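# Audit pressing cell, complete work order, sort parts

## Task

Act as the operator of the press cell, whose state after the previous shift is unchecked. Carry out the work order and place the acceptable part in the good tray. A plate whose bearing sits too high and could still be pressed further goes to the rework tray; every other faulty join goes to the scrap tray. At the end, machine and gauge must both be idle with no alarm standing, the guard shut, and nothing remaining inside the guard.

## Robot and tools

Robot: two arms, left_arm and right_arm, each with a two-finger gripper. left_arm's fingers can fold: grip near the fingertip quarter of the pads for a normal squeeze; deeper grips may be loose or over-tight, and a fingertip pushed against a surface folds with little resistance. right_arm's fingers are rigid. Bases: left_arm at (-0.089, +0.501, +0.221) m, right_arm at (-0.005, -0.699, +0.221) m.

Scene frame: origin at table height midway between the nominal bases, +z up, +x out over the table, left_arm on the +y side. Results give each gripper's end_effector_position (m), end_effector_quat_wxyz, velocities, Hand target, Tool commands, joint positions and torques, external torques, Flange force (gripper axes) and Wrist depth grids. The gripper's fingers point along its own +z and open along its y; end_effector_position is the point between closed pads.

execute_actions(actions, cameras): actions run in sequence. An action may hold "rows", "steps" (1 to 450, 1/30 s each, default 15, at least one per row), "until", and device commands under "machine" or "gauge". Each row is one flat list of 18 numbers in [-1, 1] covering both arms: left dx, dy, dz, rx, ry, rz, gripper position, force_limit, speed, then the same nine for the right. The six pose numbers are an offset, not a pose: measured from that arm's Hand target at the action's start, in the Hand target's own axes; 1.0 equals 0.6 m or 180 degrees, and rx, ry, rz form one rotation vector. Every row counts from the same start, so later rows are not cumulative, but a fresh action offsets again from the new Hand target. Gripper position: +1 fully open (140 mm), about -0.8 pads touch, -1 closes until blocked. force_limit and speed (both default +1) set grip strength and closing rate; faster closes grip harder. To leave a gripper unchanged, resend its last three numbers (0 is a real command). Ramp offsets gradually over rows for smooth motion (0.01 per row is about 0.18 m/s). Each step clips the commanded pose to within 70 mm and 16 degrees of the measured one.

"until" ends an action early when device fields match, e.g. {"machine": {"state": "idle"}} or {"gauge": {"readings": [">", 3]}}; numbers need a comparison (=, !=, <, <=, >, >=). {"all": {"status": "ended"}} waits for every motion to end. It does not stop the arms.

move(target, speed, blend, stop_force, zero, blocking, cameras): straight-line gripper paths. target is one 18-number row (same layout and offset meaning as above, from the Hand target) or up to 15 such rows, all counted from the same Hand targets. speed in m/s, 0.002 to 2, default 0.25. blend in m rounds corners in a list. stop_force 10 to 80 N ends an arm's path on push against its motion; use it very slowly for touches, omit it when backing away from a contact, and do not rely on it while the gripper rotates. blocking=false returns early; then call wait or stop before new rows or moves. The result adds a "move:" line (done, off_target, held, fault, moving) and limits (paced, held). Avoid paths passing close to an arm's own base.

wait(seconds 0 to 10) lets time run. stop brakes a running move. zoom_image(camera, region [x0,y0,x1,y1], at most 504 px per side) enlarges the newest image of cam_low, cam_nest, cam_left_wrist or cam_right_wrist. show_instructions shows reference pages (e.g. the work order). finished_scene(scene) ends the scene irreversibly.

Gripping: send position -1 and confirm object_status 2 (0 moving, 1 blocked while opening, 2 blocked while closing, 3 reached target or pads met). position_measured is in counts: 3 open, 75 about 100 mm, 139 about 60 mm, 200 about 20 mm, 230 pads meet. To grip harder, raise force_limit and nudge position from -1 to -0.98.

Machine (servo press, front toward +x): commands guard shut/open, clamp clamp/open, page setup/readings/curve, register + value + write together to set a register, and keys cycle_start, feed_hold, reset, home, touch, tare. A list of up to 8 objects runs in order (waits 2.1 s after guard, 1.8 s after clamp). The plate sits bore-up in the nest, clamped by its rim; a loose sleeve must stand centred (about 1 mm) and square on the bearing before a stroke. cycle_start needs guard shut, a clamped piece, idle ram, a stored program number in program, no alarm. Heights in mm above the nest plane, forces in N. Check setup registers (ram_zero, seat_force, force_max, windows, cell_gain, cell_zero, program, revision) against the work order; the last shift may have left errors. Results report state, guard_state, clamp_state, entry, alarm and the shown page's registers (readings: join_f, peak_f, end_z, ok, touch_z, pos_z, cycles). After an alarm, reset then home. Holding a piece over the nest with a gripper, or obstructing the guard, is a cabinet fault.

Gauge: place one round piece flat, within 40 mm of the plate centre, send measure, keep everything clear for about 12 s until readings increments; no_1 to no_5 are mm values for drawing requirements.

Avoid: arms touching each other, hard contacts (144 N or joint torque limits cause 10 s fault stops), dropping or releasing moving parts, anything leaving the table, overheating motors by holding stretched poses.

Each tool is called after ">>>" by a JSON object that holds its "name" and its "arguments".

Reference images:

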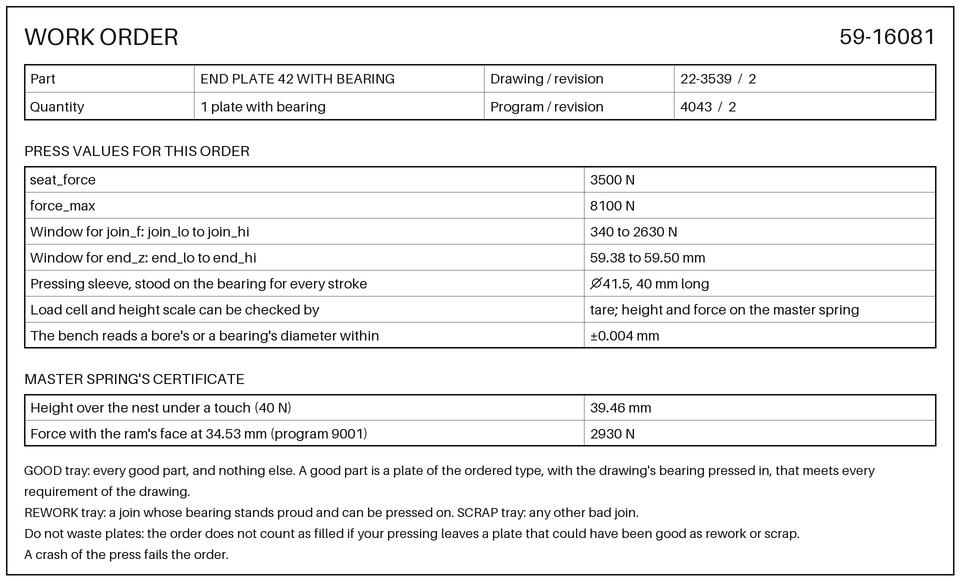

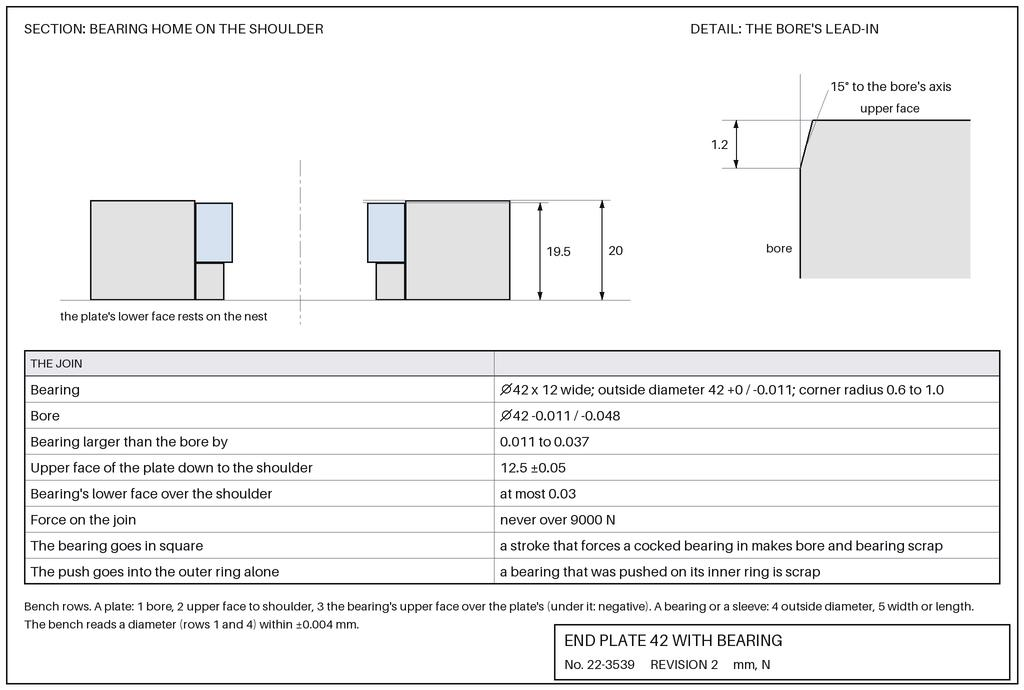

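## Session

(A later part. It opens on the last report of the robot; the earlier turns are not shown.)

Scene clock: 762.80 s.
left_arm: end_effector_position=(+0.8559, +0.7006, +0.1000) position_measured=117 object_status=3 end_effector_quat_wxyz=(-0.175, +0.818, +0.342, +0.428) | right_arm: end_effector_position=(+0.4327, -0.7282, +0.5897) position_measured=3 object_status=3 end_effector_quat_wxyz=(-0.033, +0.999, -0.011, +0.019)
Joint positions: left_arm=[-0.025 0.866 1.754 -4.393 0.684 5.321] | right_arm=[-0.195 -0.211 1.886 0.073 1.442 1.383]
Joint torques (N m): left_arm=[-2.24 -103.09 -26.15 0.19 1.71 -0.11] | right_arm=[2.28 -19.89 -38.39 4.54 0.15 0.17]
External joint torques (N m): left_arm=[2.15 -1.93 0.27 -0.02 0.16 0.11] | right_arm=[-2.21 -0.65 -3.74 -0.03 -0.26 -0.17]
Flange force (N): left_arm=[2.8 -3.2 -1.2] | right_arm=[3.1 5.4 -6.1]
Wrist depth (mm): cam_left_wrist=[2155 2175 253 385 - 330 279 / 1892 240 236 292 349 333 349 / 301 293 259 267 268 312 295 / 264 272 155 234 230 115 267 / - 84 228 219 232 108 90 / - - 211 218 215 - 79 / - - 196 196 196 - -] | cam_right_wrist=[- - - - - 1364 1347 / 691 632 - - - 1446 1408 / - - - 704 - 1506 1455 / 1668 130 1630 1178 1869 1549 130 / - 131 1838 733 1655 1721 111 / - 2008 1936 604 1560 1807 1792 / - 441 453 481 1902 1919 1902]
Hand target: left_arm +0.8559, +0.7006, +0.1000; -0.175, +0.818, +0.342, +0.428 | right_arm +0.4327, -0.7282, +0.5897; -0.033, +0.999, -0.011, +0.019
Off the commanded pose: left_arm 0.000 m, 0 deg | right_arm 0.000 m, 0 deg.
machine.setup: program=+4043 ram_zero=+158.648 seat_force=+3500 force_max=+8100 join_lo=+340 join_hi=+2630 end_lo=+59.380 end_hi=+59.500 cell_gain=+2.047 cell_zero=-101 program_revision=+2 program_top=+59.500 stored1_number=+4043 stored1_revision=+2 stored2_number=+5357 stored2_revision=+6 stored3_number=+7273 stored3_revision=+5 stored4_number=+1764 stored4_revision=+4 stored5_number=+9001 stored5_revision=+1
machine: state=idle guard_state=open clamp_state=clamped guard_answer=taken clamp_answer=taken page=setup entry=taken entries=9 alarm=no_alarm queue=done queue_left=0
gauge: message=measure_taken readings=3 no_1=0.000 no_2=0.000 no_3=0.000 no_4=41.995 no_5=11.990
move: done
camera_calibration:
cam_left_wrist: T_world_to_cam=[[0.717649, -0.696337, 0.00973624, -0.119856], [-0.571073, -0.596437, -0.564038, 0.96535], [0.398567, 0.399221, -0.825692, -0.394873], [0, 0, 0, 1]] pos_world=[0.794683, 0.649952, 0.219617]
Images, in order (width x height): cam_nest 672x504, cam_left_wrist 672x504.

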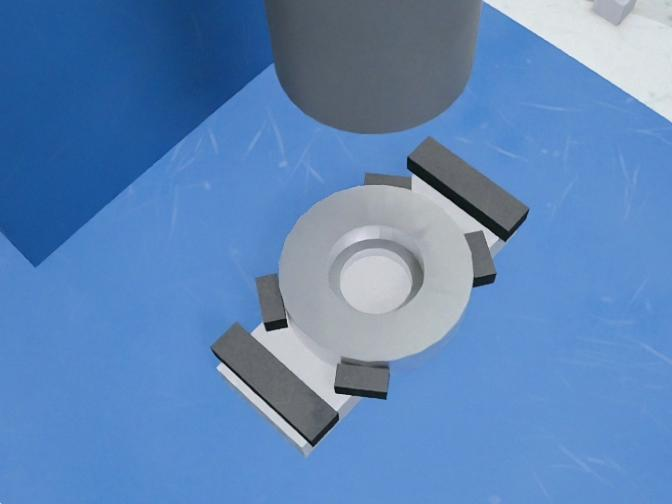

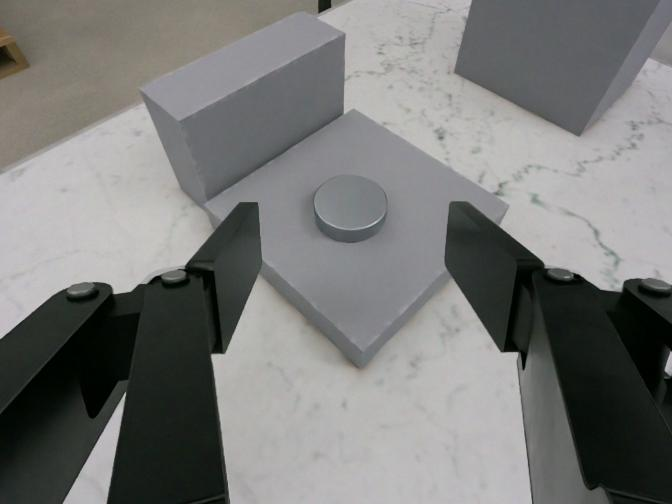

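>>> {"name": "move", "arguments": {"target": [0.0019,0.002,0.1334,0,0,0,0.1,-1,-1,0,0,0,0,0,0,1,1,1], "speed": 0.08}}

>>> {"name": "execute_actions", "arguments": {"actions": [{"rows":[[0,0,0,0,0,0,-1,-1,-1,0,0,0,0,0,0,1,1,1]],"steps":60}]}}

>>> {"name": "move", "arguments": {"target": [[0.1365,0,-0.0957,0,0,0,-1,-1,-1,0,0,0,0,0,0,1,1,1],[-0.037,0.0006,-0.4737,0,0,0,-1,-1,-1,0,0,0,0,0,0,1,1,1],[0.0017,-0.0481,-0.4767,-0.6143,0,0.4305,-1,-1,-1,0,0,0,0,0,0,1,1,1],[-0.2751,0.1533,-0.8716,-0.6143,0,0.4305,-1,-1,-1,0,0,0,0,0,0,1,1,1]], "speed": [0.12,0.25,0.35,0.25], "blend": [0.03,0.03,0.03,0]}}

Scene clock: 778.67 s.
left_arm: end_effector_position=(+0.9036, +0.7466, +0.0551) position_measured=117 object_status=3 end_effector_quat_wxyz=(-0.175, +0.818, +0.342, +0.428) | right_arm: end_effector_position=(+0.4327, -0.7282, +0.5897) position_measured=3 object_status=3 end_effector_quat_wxyz=(-0.033, +0.999, -0.011, +0.019)
Joint positions: left_arm=[0.035 0.97 1.628 -4.355 0.648 5.338] | right_arm=[-0.195 -0.211 1.886 0.073 1.442 1.383]
Joint torques (N m): left_arm=[-2.03 -111.04 -26.99 -0.06 1.66 -0.08] | right_arm=[2.52 -19.85 -38.54 4.52 0.09 0.17]
External joint torques (N m): left_arm=[2.04 -1.25 0.16 0.09 0.19 0.08] | right_arm=[-2.36 -0.88 -3.56 -0.03 -0.2 -0.17]
Flange force (N): left_arm=[1.8 -2.8 -0.5] | right_arm=[2.4 5.7 -6.0]
Wrist depth (mm): cam_left_wrist=[- 167 174 195 325 265 232 / 151 151 176 215 277 269 254 / 237 167 196 204 204 239 240 / 210 200 155 169 171 125 211 / - 84 154 159 161 108 89 / - - 167 148 148 - 79 / - - 155 139 150 - -] | cam_right_wrist=[- 669 697 - 621 1399 1338 / 657 - 632 - 688 1446 1436 / - - - - 725 1495 1527 / - 130 1721 - 1643 1594 130 / - 141 1763 791 1735 1777 111 / - 1919 1838 604 1838 1792 1822 / - 442 455 480 1885 1971 1953]
Hand target: left_arm +0.9036, +0.7466, +0.0551; -0.175, +0.818, +0.342, +0.428 | right_arm +0.4327, -0.7282, +0.5897; -0.033, +0.999, -0.011, +0.019
Off the commanded pose: left_arm 0.000 m, 0 deg | right_arm 0.000 m, 0 deg.
machine.setup: program=+4043 ram_zero=+158.648 seat_force=+3500 force_max=+8100 join_lo=+340 join_hi=+2630 end_lo=+59.380 end_hi=+59.500 cell_gain=+2.047 cell_zero=-101 program_revision=+2 program_top=+59.500 stored1_number=+4043 stored1_revision=+2 stored2_number=+5357 stored2_revision=+6 stored3_number=+7273 stored3_revision=+5 stored4_number=+1764 stored4_revision=+4 stored5_number=+9001 stored5_revision=+1
machine: state=idle guard_state=open clamp_state=clamped guard_answer=taken clamp_answer=taken page=setup entry=taken entries=9 alarm=no_alarm queue=done queue_left=0
gauge: message=measure_taken readings=3 no_1=0.000 no_2=0.000 no_3=0.000 no_4=41.995 no_5=11.990
move: done

Scene clock: 780.87 s.
left_arm: end_effector_position=(+0.9036, +0.7466, +0.0551) position_measured=168 object_status=2 end_effector_quat_wxyz=(-0.175, +0.818, +0.342, +0.428) | right_arm: end_effector_position=(+0.4327, -0.7282, +0.5897) position_measured=3 object_status=3 end_effector_quat_wxyz=(-0.033, +0.999, -0.011, +0.019)
Joint positions: left_arm=[0.035 0.97 1.628 -4.355 0.648 5.338] | right_arm=[-0.195 -0.211 1.886 0.073 1.442 1.383]
Joint torques (N m): left_arm=[-1.57 -106.48 -26.33 -0.17 0.55 -0.15] | right_arm=[2.35 -19.75 -38.42 4.49 0.12 0.16]
External joint torques (N m): left_arm=[1.51 -5.62 -0.26 0.21 1.29 0.15] | right_arm=[-2.29 -0.49 -3.59 0 -0.24 -0.17]
Flange force (N): left_arm=[4.4 -4.1 -6.3] | right_arm=[3.1 5.6 -5.9]
Wrist depth (mm): cam_left_wrist=[2155 2078 173 196 328 265 229 / 151 151 176 221 276 269 254 / 238 167 196 203 204 240 240 / 209 198 122 165 157 180 211 / - - 79 157 154 94 83 / - - 63 148 148 - 70 / - - - 147 137 - -] | cam_right_wrist=[661 669 - 634 - 1381 1417 / 657 704 657 - - 1426 1408 / 628 - - - 738 1495 1506 / - 131 1792 1185 1618 1594 130 / - 141 1777 - 1655 1694 111 / - 1989 1953 592 596 1822 1853 / - 444 458 480 1919 1902 1885]
Hand target: left_arm +0.9036, +0.7466, +0.0551; -0.175, +0.818, +0.342, +0.428 | right_arm +0.4327, -0.7282, +0.5897; -0.033, +0.999, -0.011, +0.019
Off the commanded pose: left_arm 0.000 m, 0 deg | right_arm 0.000 m, 0 deg.
machine.setup: program=+4043 ram_zero=+158.648 seat_force=+3500 force_max=+8100 join_lo=+340 join_hi=+2630 end_lo=+59.380 end_hi=+59.500 cell_gain=+2.047 cell_zero=-101 program_revision=+2 program_top=+59.500 stored1_number=+4043 stored1_revision=+2 stored2_number=+5357 stored2_revision=+6 stored3_number=+7273 stored3_revision=+5 stored4_number=+1764 stored4_revision=+4 stored5_number=+9001 stored5_revision=+1
machine: state=idle guard_state=open clamp_state=clamped guard_answer=taken clamp_answer=taken page=setup entry=taken entries=9 alarm=no_alarm queue=done queue_left=0
gauge: message=measure_taken readings=3 no_1=0.000 no_2=0.000 no_3=0.000 no_4=41.995 no_5=11.990

Scene clock: 787.67 s.
left_arm: end_effector_position=(+0.5994, +0.3114, +0.2199) position_measured=168 object_status=2 end_effector_quat_wxyz=(+0.325, +0.627, -0.627, +0.330) | right_arm: end_effector_position=(+0.4327, -0.7282, +0.5897) position_measured=3 object_status=3 end_effector_quat_wxyz=(-0.033, +0.999, -0.011, +0.019)
Joint positions: left_arm=[0.082 0.644 1.892 -1.148 1.116 4.033] | right_arm=[-0.195 -0.211 1.886 0.073 1.442 1.383]
Joint torques (N m): left_arm=[-2.52 -80.76 -20.18 -0.4 1.77 0] | right_arm=[2.45 -19.78 -38.49 4.48 0.11 0.17]
External joint torques (N m): left_arm=[2.54 -2.03 -0.31 0.09 0.01 -0.01] | right_arm=[-2.43 -0.76 -3.53 0.01 -0.22 -0.17]
Flange force (N): left_arm=[0.3 1.5 -4.7] | right_arm=[2.5 5.9 -5.9]
Wrist depth (mm): cam_left_wrist=[- 477 455 378 455 296 287 / 551 396 400 365 398 362 363 / 488 332 334 332 330 330 331 / 419 366 106 165 145 352 366 / - - 79 356 - 94 83 / - - 63 337 - - 73 / - - - 306 - - -] | cam_right_wrist=[634 641 647 - 625 1364 1338 / - - - 625 661 1446 1390 / - - - 699 - 1538 1527 / - 130 1735 1681 1583 1527 130 / - 122 1838 774 1707 1792 111 / - 2026 1885 580 1853 1838 1749 / - 442 456 484 1936 1919 1853]
Hand target: left_arm +0.5993, +0.3113, +0.2199; +0.325, +0.627, -0.627, +0.330 | right_arm +0.4327, -0.7282, +0.5897; -0.033, +0.999, -0.011, +0.019
Off the commanded pose: left_arm 0.000 m, 0 deg | right_arm 0.000 m, 0 deg.
machine.setup: program=+4043 ram_zero=+158.648 seat_force=+3500 force_max=+8100 join_lo=+340 join_hi=+2630 end_lo=+59.380 end_hi=+59.500 cell_gain=+2.047 cell_zero=-101 program_revision=+2 program_top=+59.500 stored1_number=+4043 stored1_revision=+2 stored2_number=+5357 stored2_revision=+6 stored3_number=+7273 stored3_revision=+5 stored4_number=+1764 stored4_revision=+4 stored5_number=+9001 stored5_revision=+1
machine: state=idle guard_state=open clamp_state=clamped guard_answer=taken clamp_answer=taken page=setup entry=taken entries=9 alarm=no_alarm queue=done queue_left=0
gauge: message=measure_taken readings=3 no_1=0.000 no_2=0.000 no_3=0.000 no_4=41.995 no_5=11.990
move: done

>>> {"name": "move", "arguments": {"target": [0.2377,-0.003,0.4378,0,0,0,-1,-1,-1,0,0,0,0,0,0,1,1,1], "speed": 0.2, "cameras": ["cam_low","cam_nest","cam_left_wrist"]}}

>>> {"name": "zoom_image", "arguments": {"camera": "cam_nest", "region": [260, 120, 480, 380]}}

>>> {"name": "zoom_image", "arguments": {"camera": "cam_low", "region": [110, 200, 230, 290]}}

Scene clock: 799.77 s.
left_arm: end_effector_position=(+0.6021, +0.0143, +0.1869) position_measured=168 object_status=2 end_effector_quat_wxyz=(+0.325, +0.627, -0.627, +0.330) | right_arm: end_effector_position=(+0.4327, -0.7282, +0.5897) position_measured=3 object_status=3 end_effector_quat_wxyz=(-0.033, +0.999, -0.011, +0.019)
Joint positions: left_arm=[-0.337 0.718 1.829 -1.463 0.885 3.974] | right_arm=[-0.195 -0.211 1.886 0.073 1.442 1.383]
Joint torques (N m): left_arm=[-2.33 -87.1 -20.91 -1.04 1.65 -0.12] | right_arm=[2.36 -19.55 -38.45 4.51 0.11 0.13]
External joint torques (N m): left_arm=[2.17 -2.1 0.16 0.08 0.05 0.12] | right_arm=[-2.45 -0.44 -3.47 -0.04 -0.23 -0.14]
Flange force (N): left_arm=[0.2 1.2 -4.6] | right_arm=[3.0 5.9 -5.7]
Wrist depth (mm): cam_left_wrist=[568 588 580 557 558 617 794 / 494 329 312 497 499 511 218 / 405 285 285 284 284 284 208 / 251 257 135 165 145 251 197 / - - 79 176 173 94 78 / - - 63 172 - - - / - - - 160 - - -] | cam_right_wrist=[- - - - 675 1347 1364 / - 695 - 697 634 1390 1408 / - - 733 693 1560 1506 1485 / 1408 131 1606 - 1707 1549 130 / - 130 1838 766 1735 1777 111 / - 1953 1853 594 1853 1777 1707 / - 441 453 481 2008 1953 1869]
Hand target: left_arm +0.6021, +0.0143, +0.1869; +0.325, +0.627, -0.627, +0.330 | right_arm +0.4327, -0.7282, +0.5897; -0.033, +0.999, -0.011, +0.019
Off the commanded pose: left_arm 0.000 m, 0 deg | right_arm 0.000 m, 0 deg.
machine.setup: program=+4043 ram_zero=+158.648 seat_force=+3500 force_max=+8100 join_lo=+340 join_hi=+2630 end_lo=+59.380 end_hi=+59.500 cell_gain=+2.047 cell_zero=-101 program_revision=+2 program_top=+59.500 stored1_number=+4043 stored1_revision=+2 stored2_number=+5357 stored2_revision=+6 stored3_number=+7273 stored3_revision=+5 stored4_number=+1764 stored4_revision=+4 stored5_number=+9001 stored5_revision=+1
machine: state=idle guard_state=open clamp_state=clamped guard_answer=taken clamp_answer=taken page=setup entry=taken entries=9 alarm=no_alarm queue=done queue_left=0
gauge: message=measure_taken readings=3 no_1=0.000 no_2=0.000 no_3=0.000 no_4=41.995 no_5=11.990
move: done
camera_calibration:
cam_left_wrist: T_world_to_cam=[[-0.99989, -0.0147439, -0.00153312, 0.610075], [-0.011291, 0.824549, -0.565678, 0.10301], [0.00960442, -0.565599, -0.824625, 0.299777], [0, 0, 0, 1]] pos_world=[0.608292, 0.0936112, 0.306409]
Images, in order (width x height): cam_low 672x504, cam_nest 672x504, cam_left_wrist 672x504.

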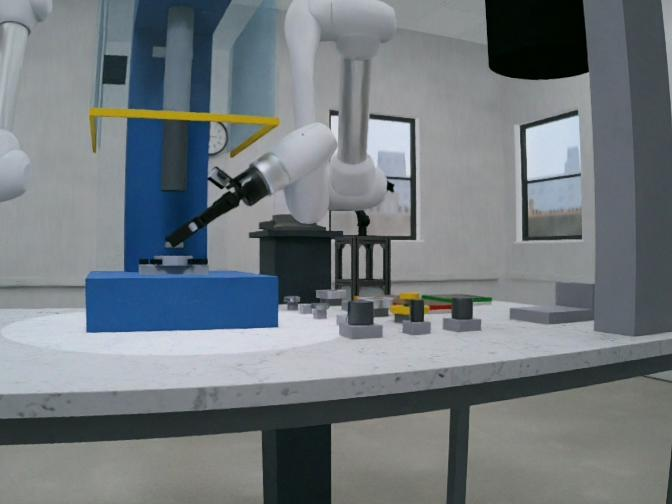

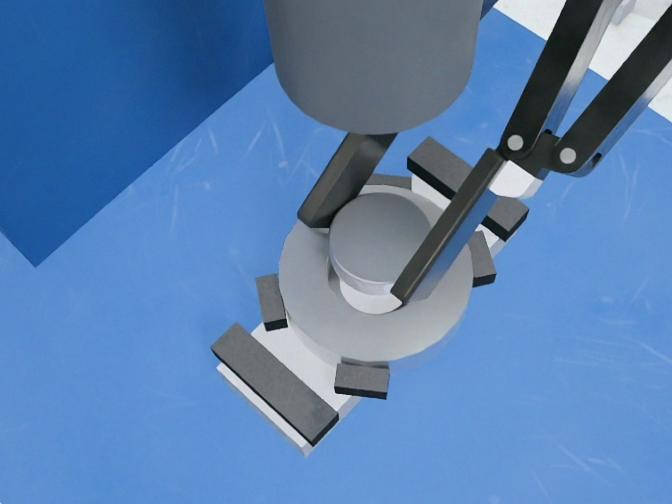

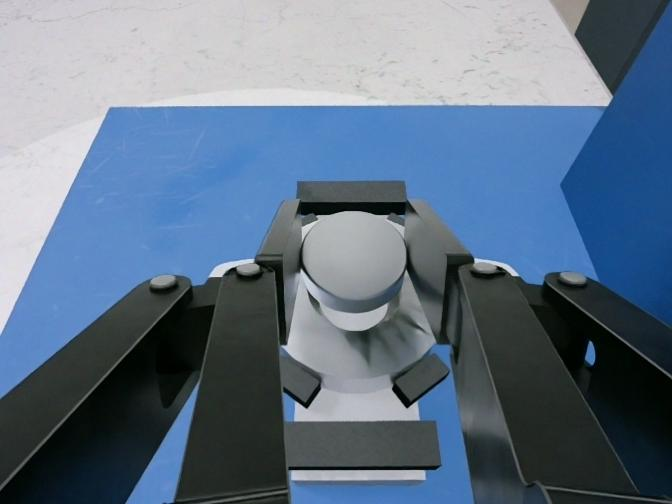

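Scaled by 1.938 from the camera's 672x504 image, which has a finer 960x720 frame.

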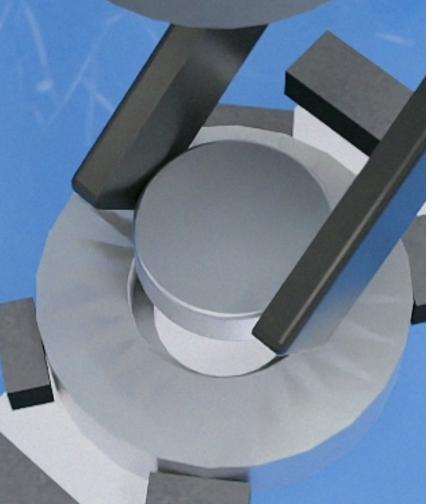

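Scaled by 4.200 from the camera's 672x504 image, which has a finer 960x720 frame.

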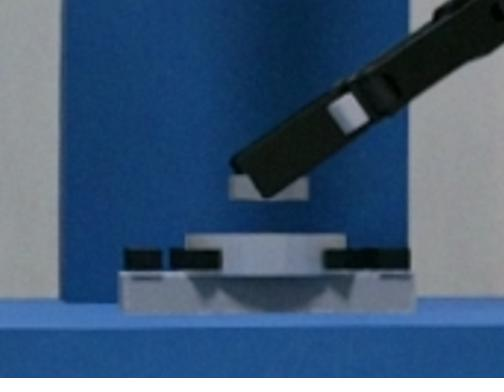

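>>> {"name": "move", "arguments": {"target": [-0.0178,0.001,0.015,0,0,0,-1,-1,-1,0,0,0,0,0,0,1,1,1], "speed": 0.05, "cameras": ["cam_low","cam_nest","cam_left_wrist"]}}

>>> {"name": "zoom_image", "arguments": {"camera": "cam_low", "region": [130, 235, 210, 275]}}

>>> {"name": "zoom_image", "arguments": {"camera": "cam_nest", "region": [270, 170, 480, 370]}}

>>> {"name": "zoom_image", "arguments": {"camera": "cam_left_wrist", "region": [260, 190, 460, 390]}}

Scene clock: 829.17 s.
left_arm: end_effector_position=(+0.6016, +0.0130, +0.1730) position_measured=168 object_status=2 end_effector_quat_wxyz=(+0.325, +0.627, -0.627, +0.330) | right_arm: end_effector_position=(+0.4327, -0.7282, +0.5897) position_measured=3 object_status=3 end_effector_quat_wxyz=(-0.033, +0.999, -0.011, +0.019)
Joint positions: left_arm=[-0.339 0.738 1.829 -1.481 0.882 3.998] | right_arm=[-0.195 -0.211 1.886 0.073 1.442 1.383]
Joint torques (N m): left_arm=[-2.17 -88.69 -20.27 -1.12 1.63 -0.08] | right_arm=[2.57 -19.82 -38.6 4.5 0.14 0.15]
External joint torques (N m): left_arm=[1.95 -1.23 0.28 0.15 0.11 0.08] | right_arm=[-2.43 -1.13 -3.58 0 -0.25 -0.15]
Flange force (N): left_arm=[-0.4 0.6 -3.7] | right_arm=[2.0 5.8 -6.0]
Wrist depth (mm): cam_left_wrist=[541 558 559 558 580 545 797 / 473 307 298 296 306 307 206 / 265 266 265 221 265 264 - / 234 232 107 165 157 233 216 / - - 79 161 161 94 78 / - - 63 165 162 - 69 / - - - 149 - - -] | cam_right_wrist=[- - - 636 - 1364 1381 / 620 - - - 697 1426 1355 / - - 723 699 699 1465 1465 / - 130 1618 - 1560 1594 123 / - 141 1777 777 1735 1721 111 / - 1971 2046 596 1777 1869 1807 / - 440 456 483 1936 1971 1869]
Hand target: left_arm +0.6016, +0.0130, +0.1730; +0.325, +0.627, -0.627, +0.330 | right_arm +0.4327, -0.7282, +0.5897; -0.033, +0.999, -0.011, +0.019
Off the commanded pose: left_arm 0.000 m, 0 deg | right_arm 0.000 m, 0 deg.
machine.setup: program=+4043 ram_zero=+158.648 seat_force=+3500 force_max=+8100 join_lo=+340 join_hi=+2630 end_lo=+59.380 end_hi=+59.500 cell_gain=+2.047 cell_zero=-101 program_revision=+2 program_top=+59.500 stored1_number=+4043 stored1_revision=+2 stored2_number=+5357 stored2_revision=+6 stored3_number=+7273 stored3_revision=+5 stored4_number=+1764 stored4_revision=+4 stored5_number=+9001 stored5_revision=+1
machine: state=idle guard_state=open clamp_state=clamped guard_answer=taken clamp_answer=taken page=setup entry=taken entries=9 alarm=no_alarm queue=done queue_left=0
gauge: message=measure_taken readings=3 no_1=0.000 no_2=0.000 no_3=0.000 no_4=41.995 no_5=11.990
move: done
camera_calibration:
cam_left_wrist: T_world_to_cam=[[-0.99989, -0.0147439, -0.00153312, 0.609533], [-0.011291, 0.824549, -0.565678, 0.0962961], [0.00960442, -0.565599, -0.824625, 0.287527], [0, 0, 0, 1]] pos_world=[0.607792, 0.0922112, 0.292509]
Images, in order (width x height): cam_low 672x504, cam_nest 672x504, cam_left_wrist 672x504.

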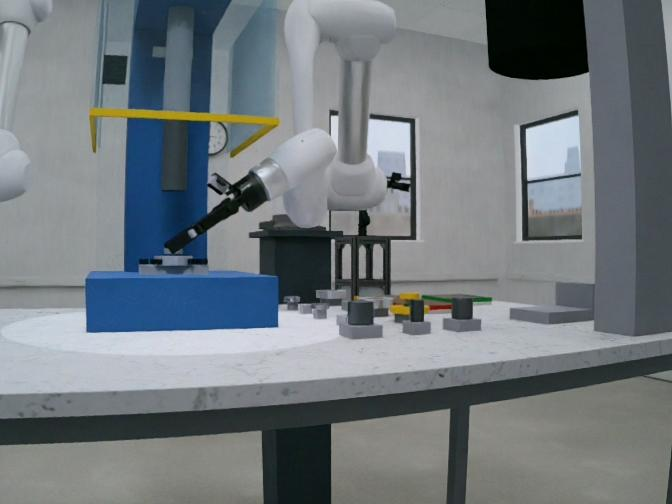

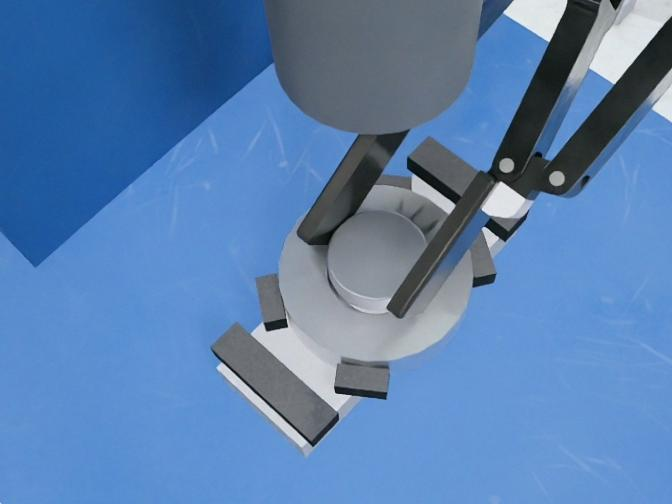

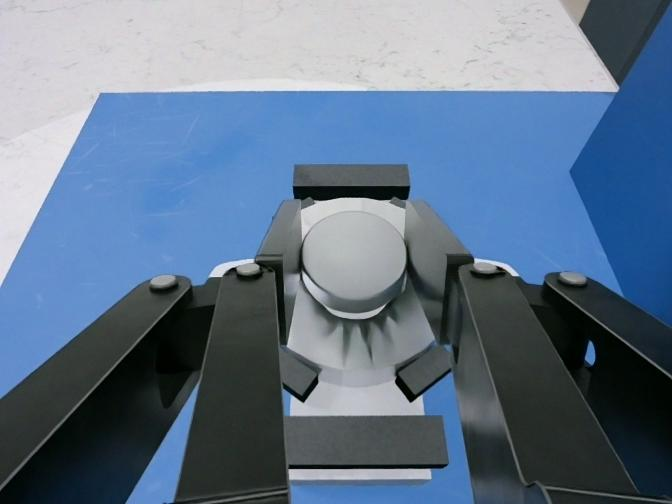

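Scaled by 6.300 from the camera's 672x504 image, which has a finer 960x720 frame.

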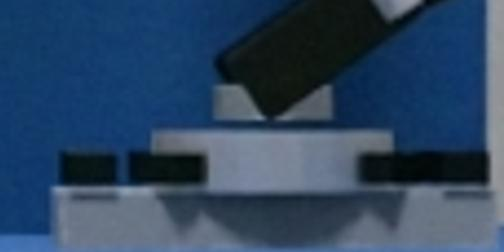

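Scaled by 2.400 from the camera's 672x504 image, which has a finer 960x720 frame.

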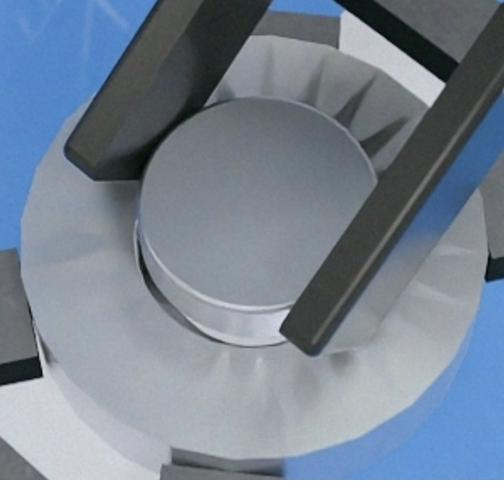

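Scaled by 2.520 from the camera's 672x504 image, which has a finer 960x720 frame.

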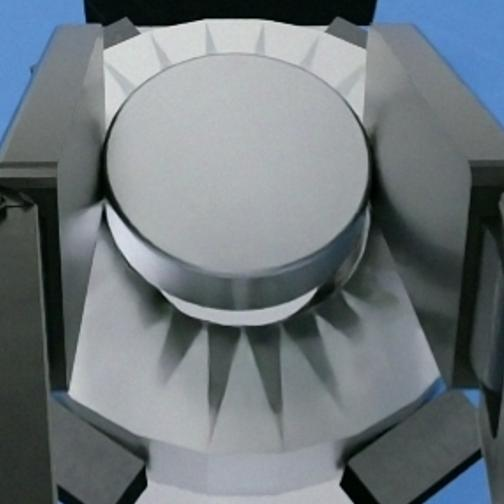

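>>> {"name": "move", "arguments": {"target": [-0.0137,0.0006,0.0096,0,0,0,-1,-1,-1,0,0,0,0,0,0,1,1,1], "speed": 0.004, "stop_force": 10, "cameras": ["cam_low","cam_nest"]}}

>>> {"name": "zoom_image", "arguments": {"camera": "cam_low", "region": [130, 235, 210, 275]}}

>>> {"name": "zoom_image", "arguments": {"camera": "cam_nest", "region": [300, 190, 450, 340]}}

Scene clock: 866.90 s.
left_arm: end_effector_position=(+0.6015, +0.0129, +0.1689) position_measured=168 object_status=2 end_effector_quat_wxyz=(+0.325, +0.627, -0.627, +0.330) | right_arm: end_effector_position=(+0.4327, -0.7282, +0.5897) position_measured=3 object_status=3 end_effector_quat_wxyz=(-0.033, +0.999, -0.011, +0.019)
Joint positions: left_arm=[-0.339 0.743 1.829 -1.485 0.882 4.006] | right_arm=[-0.195 -0.211 1.886 0.073 1.442 1.383]
Joint torques (N m): left_arm=[-6.83 -76.98 -17.52 -0.3 -0.98 0.05] | right_arm=[2.19 -19.85 -38.49 4.49 0.12 0.18]
External joint torques (N m): left_arm=[6.8 -12.95 -2.17 -0.66 2.73 -0.05] | right_arm=[-2.1 -0.47 -3.55 0.01 -0.23 -0.19]
Flange force (N): left_arm=[7.6 3.1 -20.2] | right_arm=[3.2 5.3 -5.8]
Wrist depth (mm): cam_left_wrist=[557 542 535 551 550 580 518 / 465 301 300 291 290 291 206 / 260 259 259 219 259 259 228 / 230 236 122 165 158 229 206 / - - 79 158 157 94 - / - - 63 162 158 - 70 / - - - 158 - - 70] | cam_right_wrist=[- - - 645 653 1390 1347 / 675 - 706 - - 1446 1436 / 711 728 - 688 - 1527 1465 / 1681 131 1694 1079 1560 1571 130 / - 141 1807 844 1694 1694 111 / - 1989 1838 594 1822 1777 1822 / - 439 456 484 1989 1919 1936]
Hand target: left_arm +0.6015, +0.0129, +0.1689; +0.325, +0.627, -0.627, +0.330 (not the last commanded pose) | right_arm +0.4327, -0.7282, +0.5897; -0.033, +0.999, -0.011, +0.019
Off the commanded pose: left_arm 0.006 m, 0 deg | right_arm 0.000 m, 0 deg.
machine.setup: program=+4043 ram_zero=+158.648 seat_force=+3500 force_max=+8100 join_lo=+340 join_hi=+2630 end_lo=+59.380 end_hi=+59.500 cell_gain=+2.047 cell_zero=-101 program_revision=+2 program_top=+59.500 stored1_number=+4043 stored1_revision=+2 stored2_number=+5357 stored2_revision=+6 stored3_number=+7273 stored3_revision=+5 stored4_number=+1764 stored4_revision=+4 stored5_number=+9001 stored5_revision=+1
machine: state=idle guard_state=open clamp_state=clamped guard_answer=taken clamp_answer=taken page=setup entry=taken entries=9 alarm=no_alarm queue=done queue_left=0
gauge: message=measure_taken readings=3 no_1=0.000 no_2=0.000 no_3=0.000 no_4=41.995 no_5=11.990
move: contact (left_arm)
Images, in order (width x height): cam_low 672x504, cam_nest 672x504.

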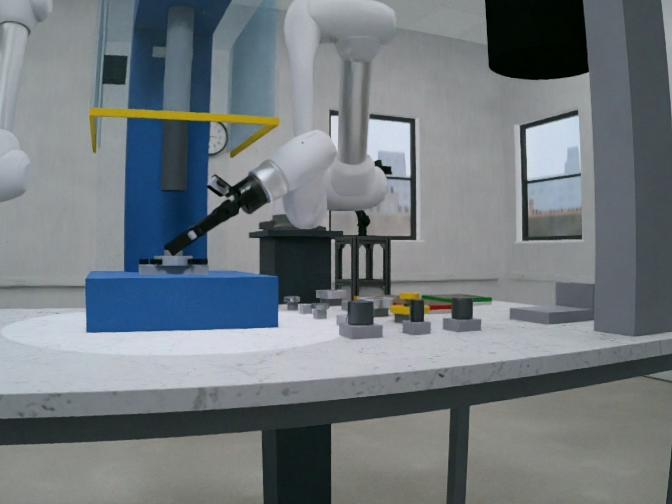

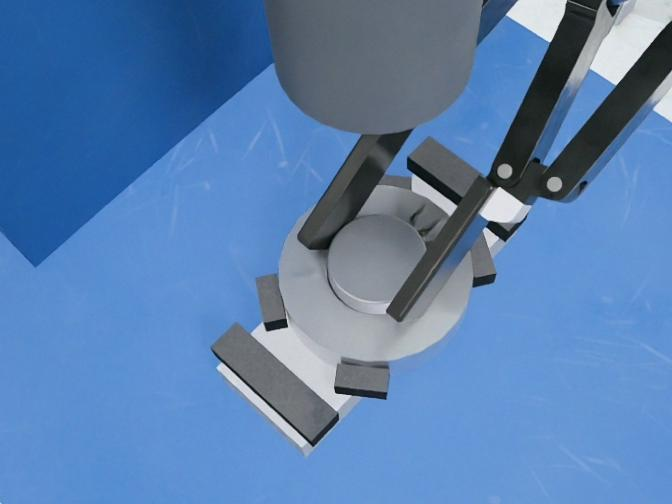

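Scaled by 6.300 from the camera's 672x504 image, which has a finer 960x720 frame.

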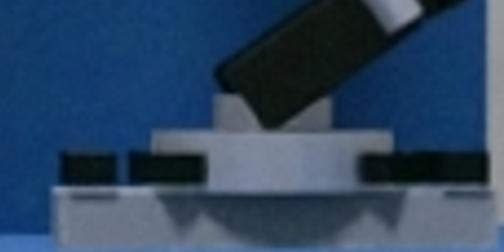

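Scaled by 3.360 from the camera's 672x504 image, which has a finer 960x720 frame.

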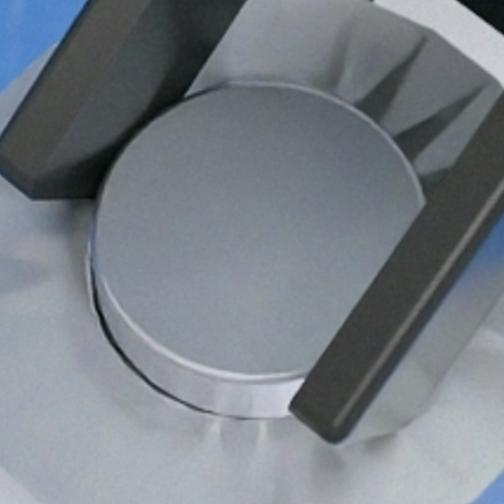

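>>> {"name": "move", "arguments": {"target": [0.0025,0.0003,-0.0007,0,0,0,-1,-1,-1,0,0,0,0,0,0,1,1,1], "speed": 0.02}}

>>> {"name": "move", "arguments": {"target": [-0.0068,0,0.0048,0,0,0,-1,-1,-1,0,0,0,0,0,0,1,1,1], "speed": 0.004, "stop_force": 10, "cameras": ["cam_nest","cam_low"]}}

>>> {"name": "zoom_image", "arguments": {"camera": "cam_nest", "region": [300, 190, 450, 340]}}

Scene clock: 884.27 s.
left_arm: end_effector_position=(+0.6013, +0.0124, +0.1704) position_measured=168 object_status=2 end_effector_quat_wxyz=(+0.325, +0.627, -0.627, +0.330) | right_arm: end_effector_position=(+0.4327, -0.7282, +0.5897) position_measured=3 object_status=3 end_effector_quat_wxyz=(-0.033, +0.999, -0.011, +0.019)
Joint positions: left_arm=[-0.34 0.741 1.829 -1.484 0.881 4.003] | right_arm=[-0.195 -0.211 1.886 0.073 1.442 1.383]
Joint torques (N m): left_arm=[-2.47 -88.77 -20.12 -1.08 1.74 -0.08] | right_arm=[2.66 -19.99 -38.43 4.48 0.13 0.15]
External joint torques (N m): left_arm=[2.33 -1.22 0.21 0.11 -0.01 0.08] | right_arm=[-2.6 -1 -3.78 0.03 -0.24 -0.15]
Flange force (N): left_arm=[-0.7 0.3 -3.9] | right_arm=[2.4 6.2 -6.4]
Wrist depth (mm): cam_left_wrist=[539 554 557 549 - 585 - / 465 303 293 292 292 292 205 / 261 261 261 221 254 262 216 / 230 236 122 165 145 229 217 / - - 79 158 158 94 83 / - - 63 159 - - 70 / - - - 145 - - 70] | cam_right_wrist=[- - - - 675 1338 1338 / - - - 680 678 1436 1446 / 745 - 755 - - 1506 1506 / 786 130 1630 1681 1618 1549 130 / - 142 1822 728 1721 1721 111 / - 1953 1919 583 1838 1792 1822 / - 442 452 480 1971 1885 1807]
Hand target: left_arm +0.6013, +0.0124, +0.1704; +0.325, +0.627, -0.627, +0.330 | right_arm +0.4327, -0.7282, +0.5897; -0.033, +0.999, -0.011, +0.019
Off the commanded pose: left_arm 0.000 m, 0 deg | right_arm 0.000 m, 0 deg.
machine.setup: program=+4043 ram_zero=+158.648 seat_force=+3500 force_max=+8100 join_lo=+340 join_hi=+2630 end_lo=+59.380 end_hi=+59.500 cell_gain=+2.047 cell_zero=-101 program_revision=+2 program_top=+59.500 stored1_number=+4043 stored1_revision=+2 stored2_number=+5357 stored2_revision=+6 stored3_number=+7273 stored3_revision=+5 stored4_number=+1764 stored4_revision=+4 stored5_number=+9001 stored5_revision=+1
machine: state=idle guard_state=open clamp_state=clamped guard_answer=taken clamp_answer=taken page=setup entry=taken entries=9 alarm=no_alarm queue=done queue_left=0
gauge: message=measure_taken readings=3 no_1=0.000 no_2=0.000 no_3=0.000 no_4=41.995 no_5=11.990
move: done

Scene clock: 885.23 s.
left_arm: end_effector_position=(+0.6013, +0.0124, +0.1689) position_measured=168 object_status=2 end_effector_quat_wxyz=(+0.325, +0.627, -0.627, +0.330) | right_arm: end_effector_position=(+0.4327, -0.7282, +0.5897) position_measured=3 object_status=3 end_effector_quat_wxyz=(-0.033, +0.999, -0.011, +0.019)
Joint positions: left_arm=[-0.34 0.743 1.829 -1.486 0.881 4.006] | right_arm=[-0.195 -0.211 1.886 0.073 1.442 1.383]
Joint torques (N m): left_arm=[-8.23 -75.8 -16.75 -0.2 -1.13 0.04] | right_arm=[2.32 -19.76 -38.67 4.53 0.12 0.12]
External joint torques (N m): left_arm=[8.11 -14.32 -3.18 -0.78 2.88 -0.04] | right_arm=[-2.17 -1.23 -3.58 -0.01 -0.23 -0.13]
Flange force (N): left_arm=[8.2 1.7 -22.4] | right_arm=[1.9 5.1 -6.0]
Wrist depth (mm): cam_left_wrist=[521 554 553 529 549 517 - / 478 298 303 299 300 299 - / 259 260 260 219 259 259 227 / 230 229 122 165 158 229 205 / - - 79 157 157 94 83 / - - 63 160 - - - / - - - 145 145 - 70] | cam_right_wrist=[625 667 636 638 - 1399 1347 / 680 - 673 709 - 1446 1390 / 695 735 733 691 - 1475 1527 / 1618 130 1721 1707 1594 1594 130 / - 141 1749 - 1869 1707 111 / - 1953 1902 581 599 1792 1777 / - 438 458 484 1953 1953 1971]
Hand target: left_arm +0.6013, +0.0124, +0.1689; +0.325, +0.627, -0.627, +0.330 (not the last commanded pose) | right_arm +0.4327, -0.7282, +0.5897; -0.033, +0.999, -0.011, +0.019
Off the commanded pose: left_arm 0.003 m, 0 deg | right_arm 0.000 m, 0 deg.
machine.setup: program=+4043 ram_zero=+158.648 seat_force=+3500 force_max=+8100 join_lo=+340 join_hi=+2630 end_lo=+59.380 end_hi=+59.500 cell_gain=+2.047 cell_zero=-101 program_revision=+2 program_top=+59.500 stored1_number=+4043 stored1_revision=+2 stored2_number=+5357 stored2_revision=+6 stored3_number=+7273 stored3_revision=+5 stored4_number=+1764 stored4_revision=+4 stored5_number=+9001 stored5_revision=+1
machine: state=idle guard_state=open clamp_state=clamped guard_answer=taken clamp_answer=taken page=setup entry=taken entries=9 alarm=no_alarm queue=done queue_left=0
gauge: message=measure_taken readings=3 no_1=0.000 no_2=0.000 no_3=0.000 no_4=41.995 no_5=11.990
move: contact (left_arm)
Images, in order (width x height): cam_low 672x504, cam_nest 672x504.

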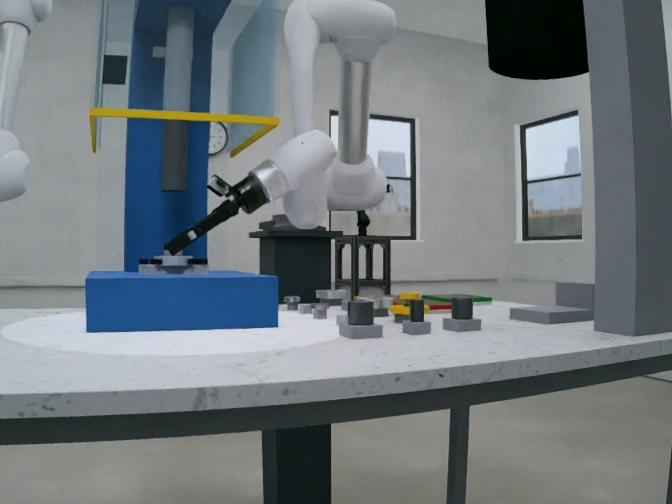

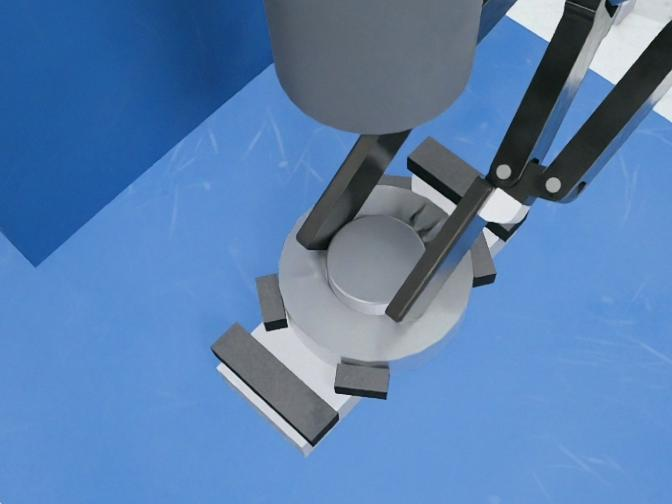

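Scaled by 3.360 from the camera's 672x504 image, which has a finer 960x720 frame.

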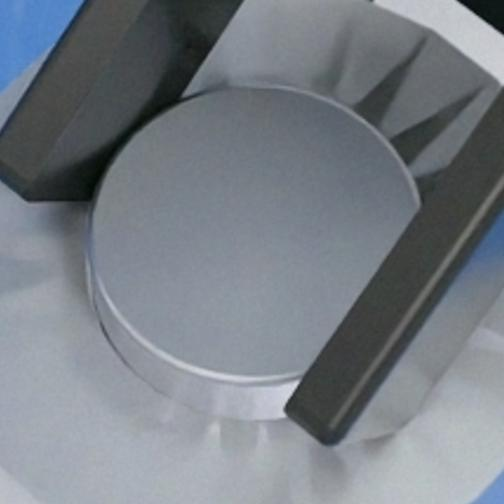

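>>> {"name": "move", "arguments": {"target": [0.0018,0,-0.0018,0,0,0,-1,-1,-1,0,0,0,0,0,0,1,1,1], "speed": 0.02}}

>>> {"name": "move", "arguments": {"target": [-0.0068,0,0.0048,0,0,0,-1,-1,-1,0,0,0,0,0,0,1,1,1], "speed": 0.004, "stop_force": 10, "cameras": ["cam_nest"]}}

>>> {"name": "zoom_image", "arguments": {"camera": "cam_nest", "region": [300, 190, 450, 340]}}

Scene clock: 904.43 s.
left_arm: end_effector_position=(+0.6013, +0.0127, +0.1704) position_measured=168 object_status=2 end_effector_quat_wxyz=(+0.325, +0.627, -0.627, +0.330) | right_arm: end_effector_position=(+0.4327, -0.7282, +0.5897) position_measured=3 object_status=3 end_effector_quat_wxyz=(-0.033, +0.999, -0.011, +0.019)
Joint positions: left_arm=[-0.34 0.741 1.83 -1.484 0.882 4.004] | right_arm=[-0.195 -0.211 1.886 0.073 1.442 1.383]
Joint torques (N m): left_arm=[-2.44 -88.05 -19.99 -1.18 1.65 -0.06] | right_arm=[2.06 -19.93 -38.34 4.46 0.11 0.14]
External joint torques (N m): left_arm=[2.32 -2.03 -0.12 0.19 0.08 0.06] | right_arm=[-1.95 -0.8 -3.83 0.05 -0.22 -0.15]
Flange force (N): left_arm=[0.3 0.2 -4.8] | right_arm=[3.0 4.7 -6.3]
Wrist depth (mm): cam_left_wrist=[585 - - 553 533 - - / 442 293 294 291 294 292 - / 262 262 261 221 261 261 216 / 230 236 122 165 157 230 219 / - - 79 158 158 94 83 / - - 63 157 159 - 70 / - - - 146 147 - 70] | cam_right_wrist=[669 - 649 628 618 1372 1338 / - 716 735 - - 1408 1426 / 673 - 720 - 1527 1485 1455 / - 130 1655 1594 1571 1618 130 / - 141 1822 - 1707 1707 111 / - 2065 1936 577 607 1807 1838 / - 439 446 486 1885 1838 1971]
Hand target: left_arm +0.6013, +0.0127, +0.1704; +0.325, +0.627, -0.627, +0.330 | right_arm +0.4327, -0.7282, +0.5897; -0.033, +0.999, -0.011, +0.019
Off the commanded pose: left_arm 0.000 m, 0 deg | right_arm 0.000 m, 0 deg.
machine.setup: program=+4043 ram_zero=+158.648 seat_force=+3500 force_max=+8100 join_lo=+340 join_hi=+2630 end_lo=+59.380 end_hi=+59.500 cell_gain=+2.047 cell_zero=-101 program_revision=+2 program_top=+59.500 stored1_number=+4043 stored1_revision=+2 stored2_number=+5357 stored2_revision=+6 stored3_number=+7273 stored3_revision=+5 stored4_number=+1764 stored4_revision=+4 stored5_number=+9001 stored5_revision=+1
machine: state=idle guard_state=open clamp_state=clamped guard_answer=taken clamp_answer=taken page=setup entry=taken entries=9 alarm=no_alarm queue=done queue_left=0
gauge: message=measure_taken readings=3 no_1=0.000 no_2=0.000 no_3=0.000 no_4=41.995 no_5=11.990
move: done

Scene clock: 905.40 s.
left_arm: end_effector_position=(+0.6013, +0.0127, +0.1689) position_measured=168 object_status=2 end_effector_quat_wxyz=(+0.325, +0.627, -0.627, +0.330) | right_arm: end_effector_position=(+0.4327, -0.7282, +0.5897) position_measured=3 object_status=3 end_effector_quat_wxyz=(-0.033, +0.999, -0.011, +0.019)
Joint positions: left_arm=[-0.34 0.743 1.83 -1.486 0.882 4.006] | right_arm=[-0.195 -0.211 1.886 0.073 1.442 1.383]
Joint torques (N m): left_arm=[-5.55 -76.68 -16.49 0.08 -1.51 0.04] | right_arm=[2.08 -19.83 -38.59 4.49 0.08 0.15]
External joint torques (N m): left_arm=[5.26 -13.17 -3.1 -1.05 3.26 -0.05] | right_arm=[-2.15 -0.41 -3.45 0 -0.19 -0.16]
Flange force (N): left_arm=[8.9 2.5 -18.1] | right_arm=[3.1 5.3 -5.7]
Wrist depth (mm): cam_left_wrist=[598 550 542 592 554 528 751 / 453 290 301 299 300 292 205 / 261 260 259 219 259 259 227 / 230 235 122 165 145 229 215 / - - 79 158 157 94 78 / - - 63 161 158 - 72 / - - - 146 147 - -] | cam_right_wrist=[655 - - - 636 1355 1322 / 733 - - - 671 1495 1399 / - - 740 699 - 1527 1475 / 1763 130 1643 2026 1643 1538 130 / - 141 1777 881 1735 1763 111 / - 1953 2008 589 1792 1777 1777 / - 442 452 482 2008 1807 1869]
Hand target: left_arm +0.6012, +0.0127, +0.1689; +0.325, +0.627, -0.627, +0.330 (not the last commanded pose) | right_arm +0.4327, -0.7282, +0.5897; -0.033, +0.999, -0.011, +0.019
Off the commanded pose: left_arm 0.003 m, 0 deg | right_arm 0.000 m, 0 deg.
machine.setup: program=+4043 ram_zero=+158.648 seat_force=+3500 force_max=+8100 join_lo=+340 join_hi=+2630 end_lo=+59.380 end_hi=+59.500 cell_gain=+2.047 cell_zero=-101 program_revision=+2 program_top=+59.500 stored1_number=+4043 stored1_revision=+2 stored2_number=+5357 stored2_revision=+6 stored3_number=+7273 stored3_revision=+5 stored4_number=+1764 stored4_revision=+4 stored5_number=+9001 stored5_revision=+1
machine: state=idle guard_state=open clamp_state=clamped guard_answer=taken clamp_answer=taken page=setup entry=taken entries=9 alarm=no_alarm queue=done queue_left=0
gauge: message=measure_taken readings=3 no_1=0.000 no_2=0.000 no_3=0.000 no_4=41.995 no_5=11.990
move: contact (left_arm)
Images, in order (width x height): cam_nest 672x504.

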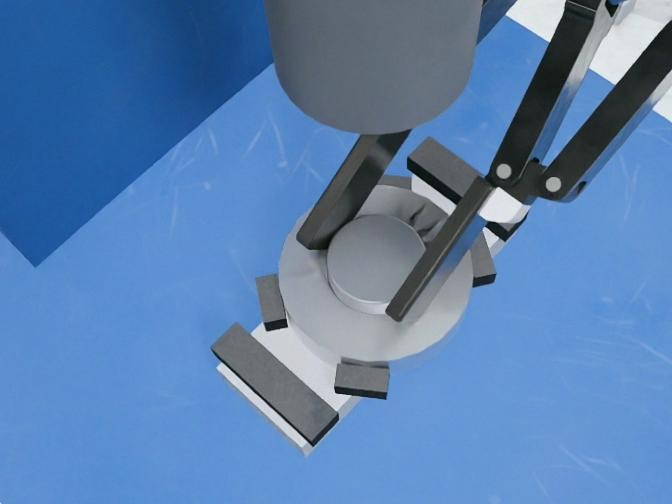

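Scaled by 3.360 from the camera's 672x504 image, which has a finer 960x720 frame.

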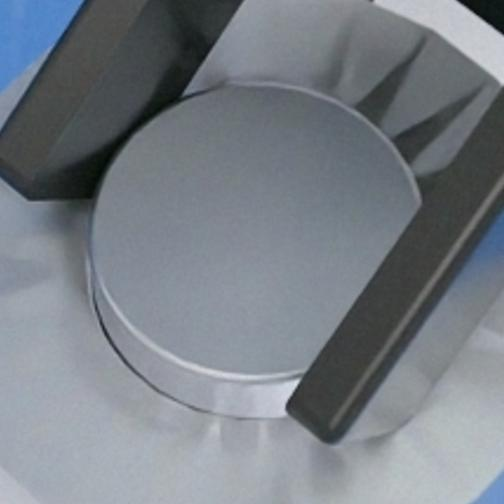

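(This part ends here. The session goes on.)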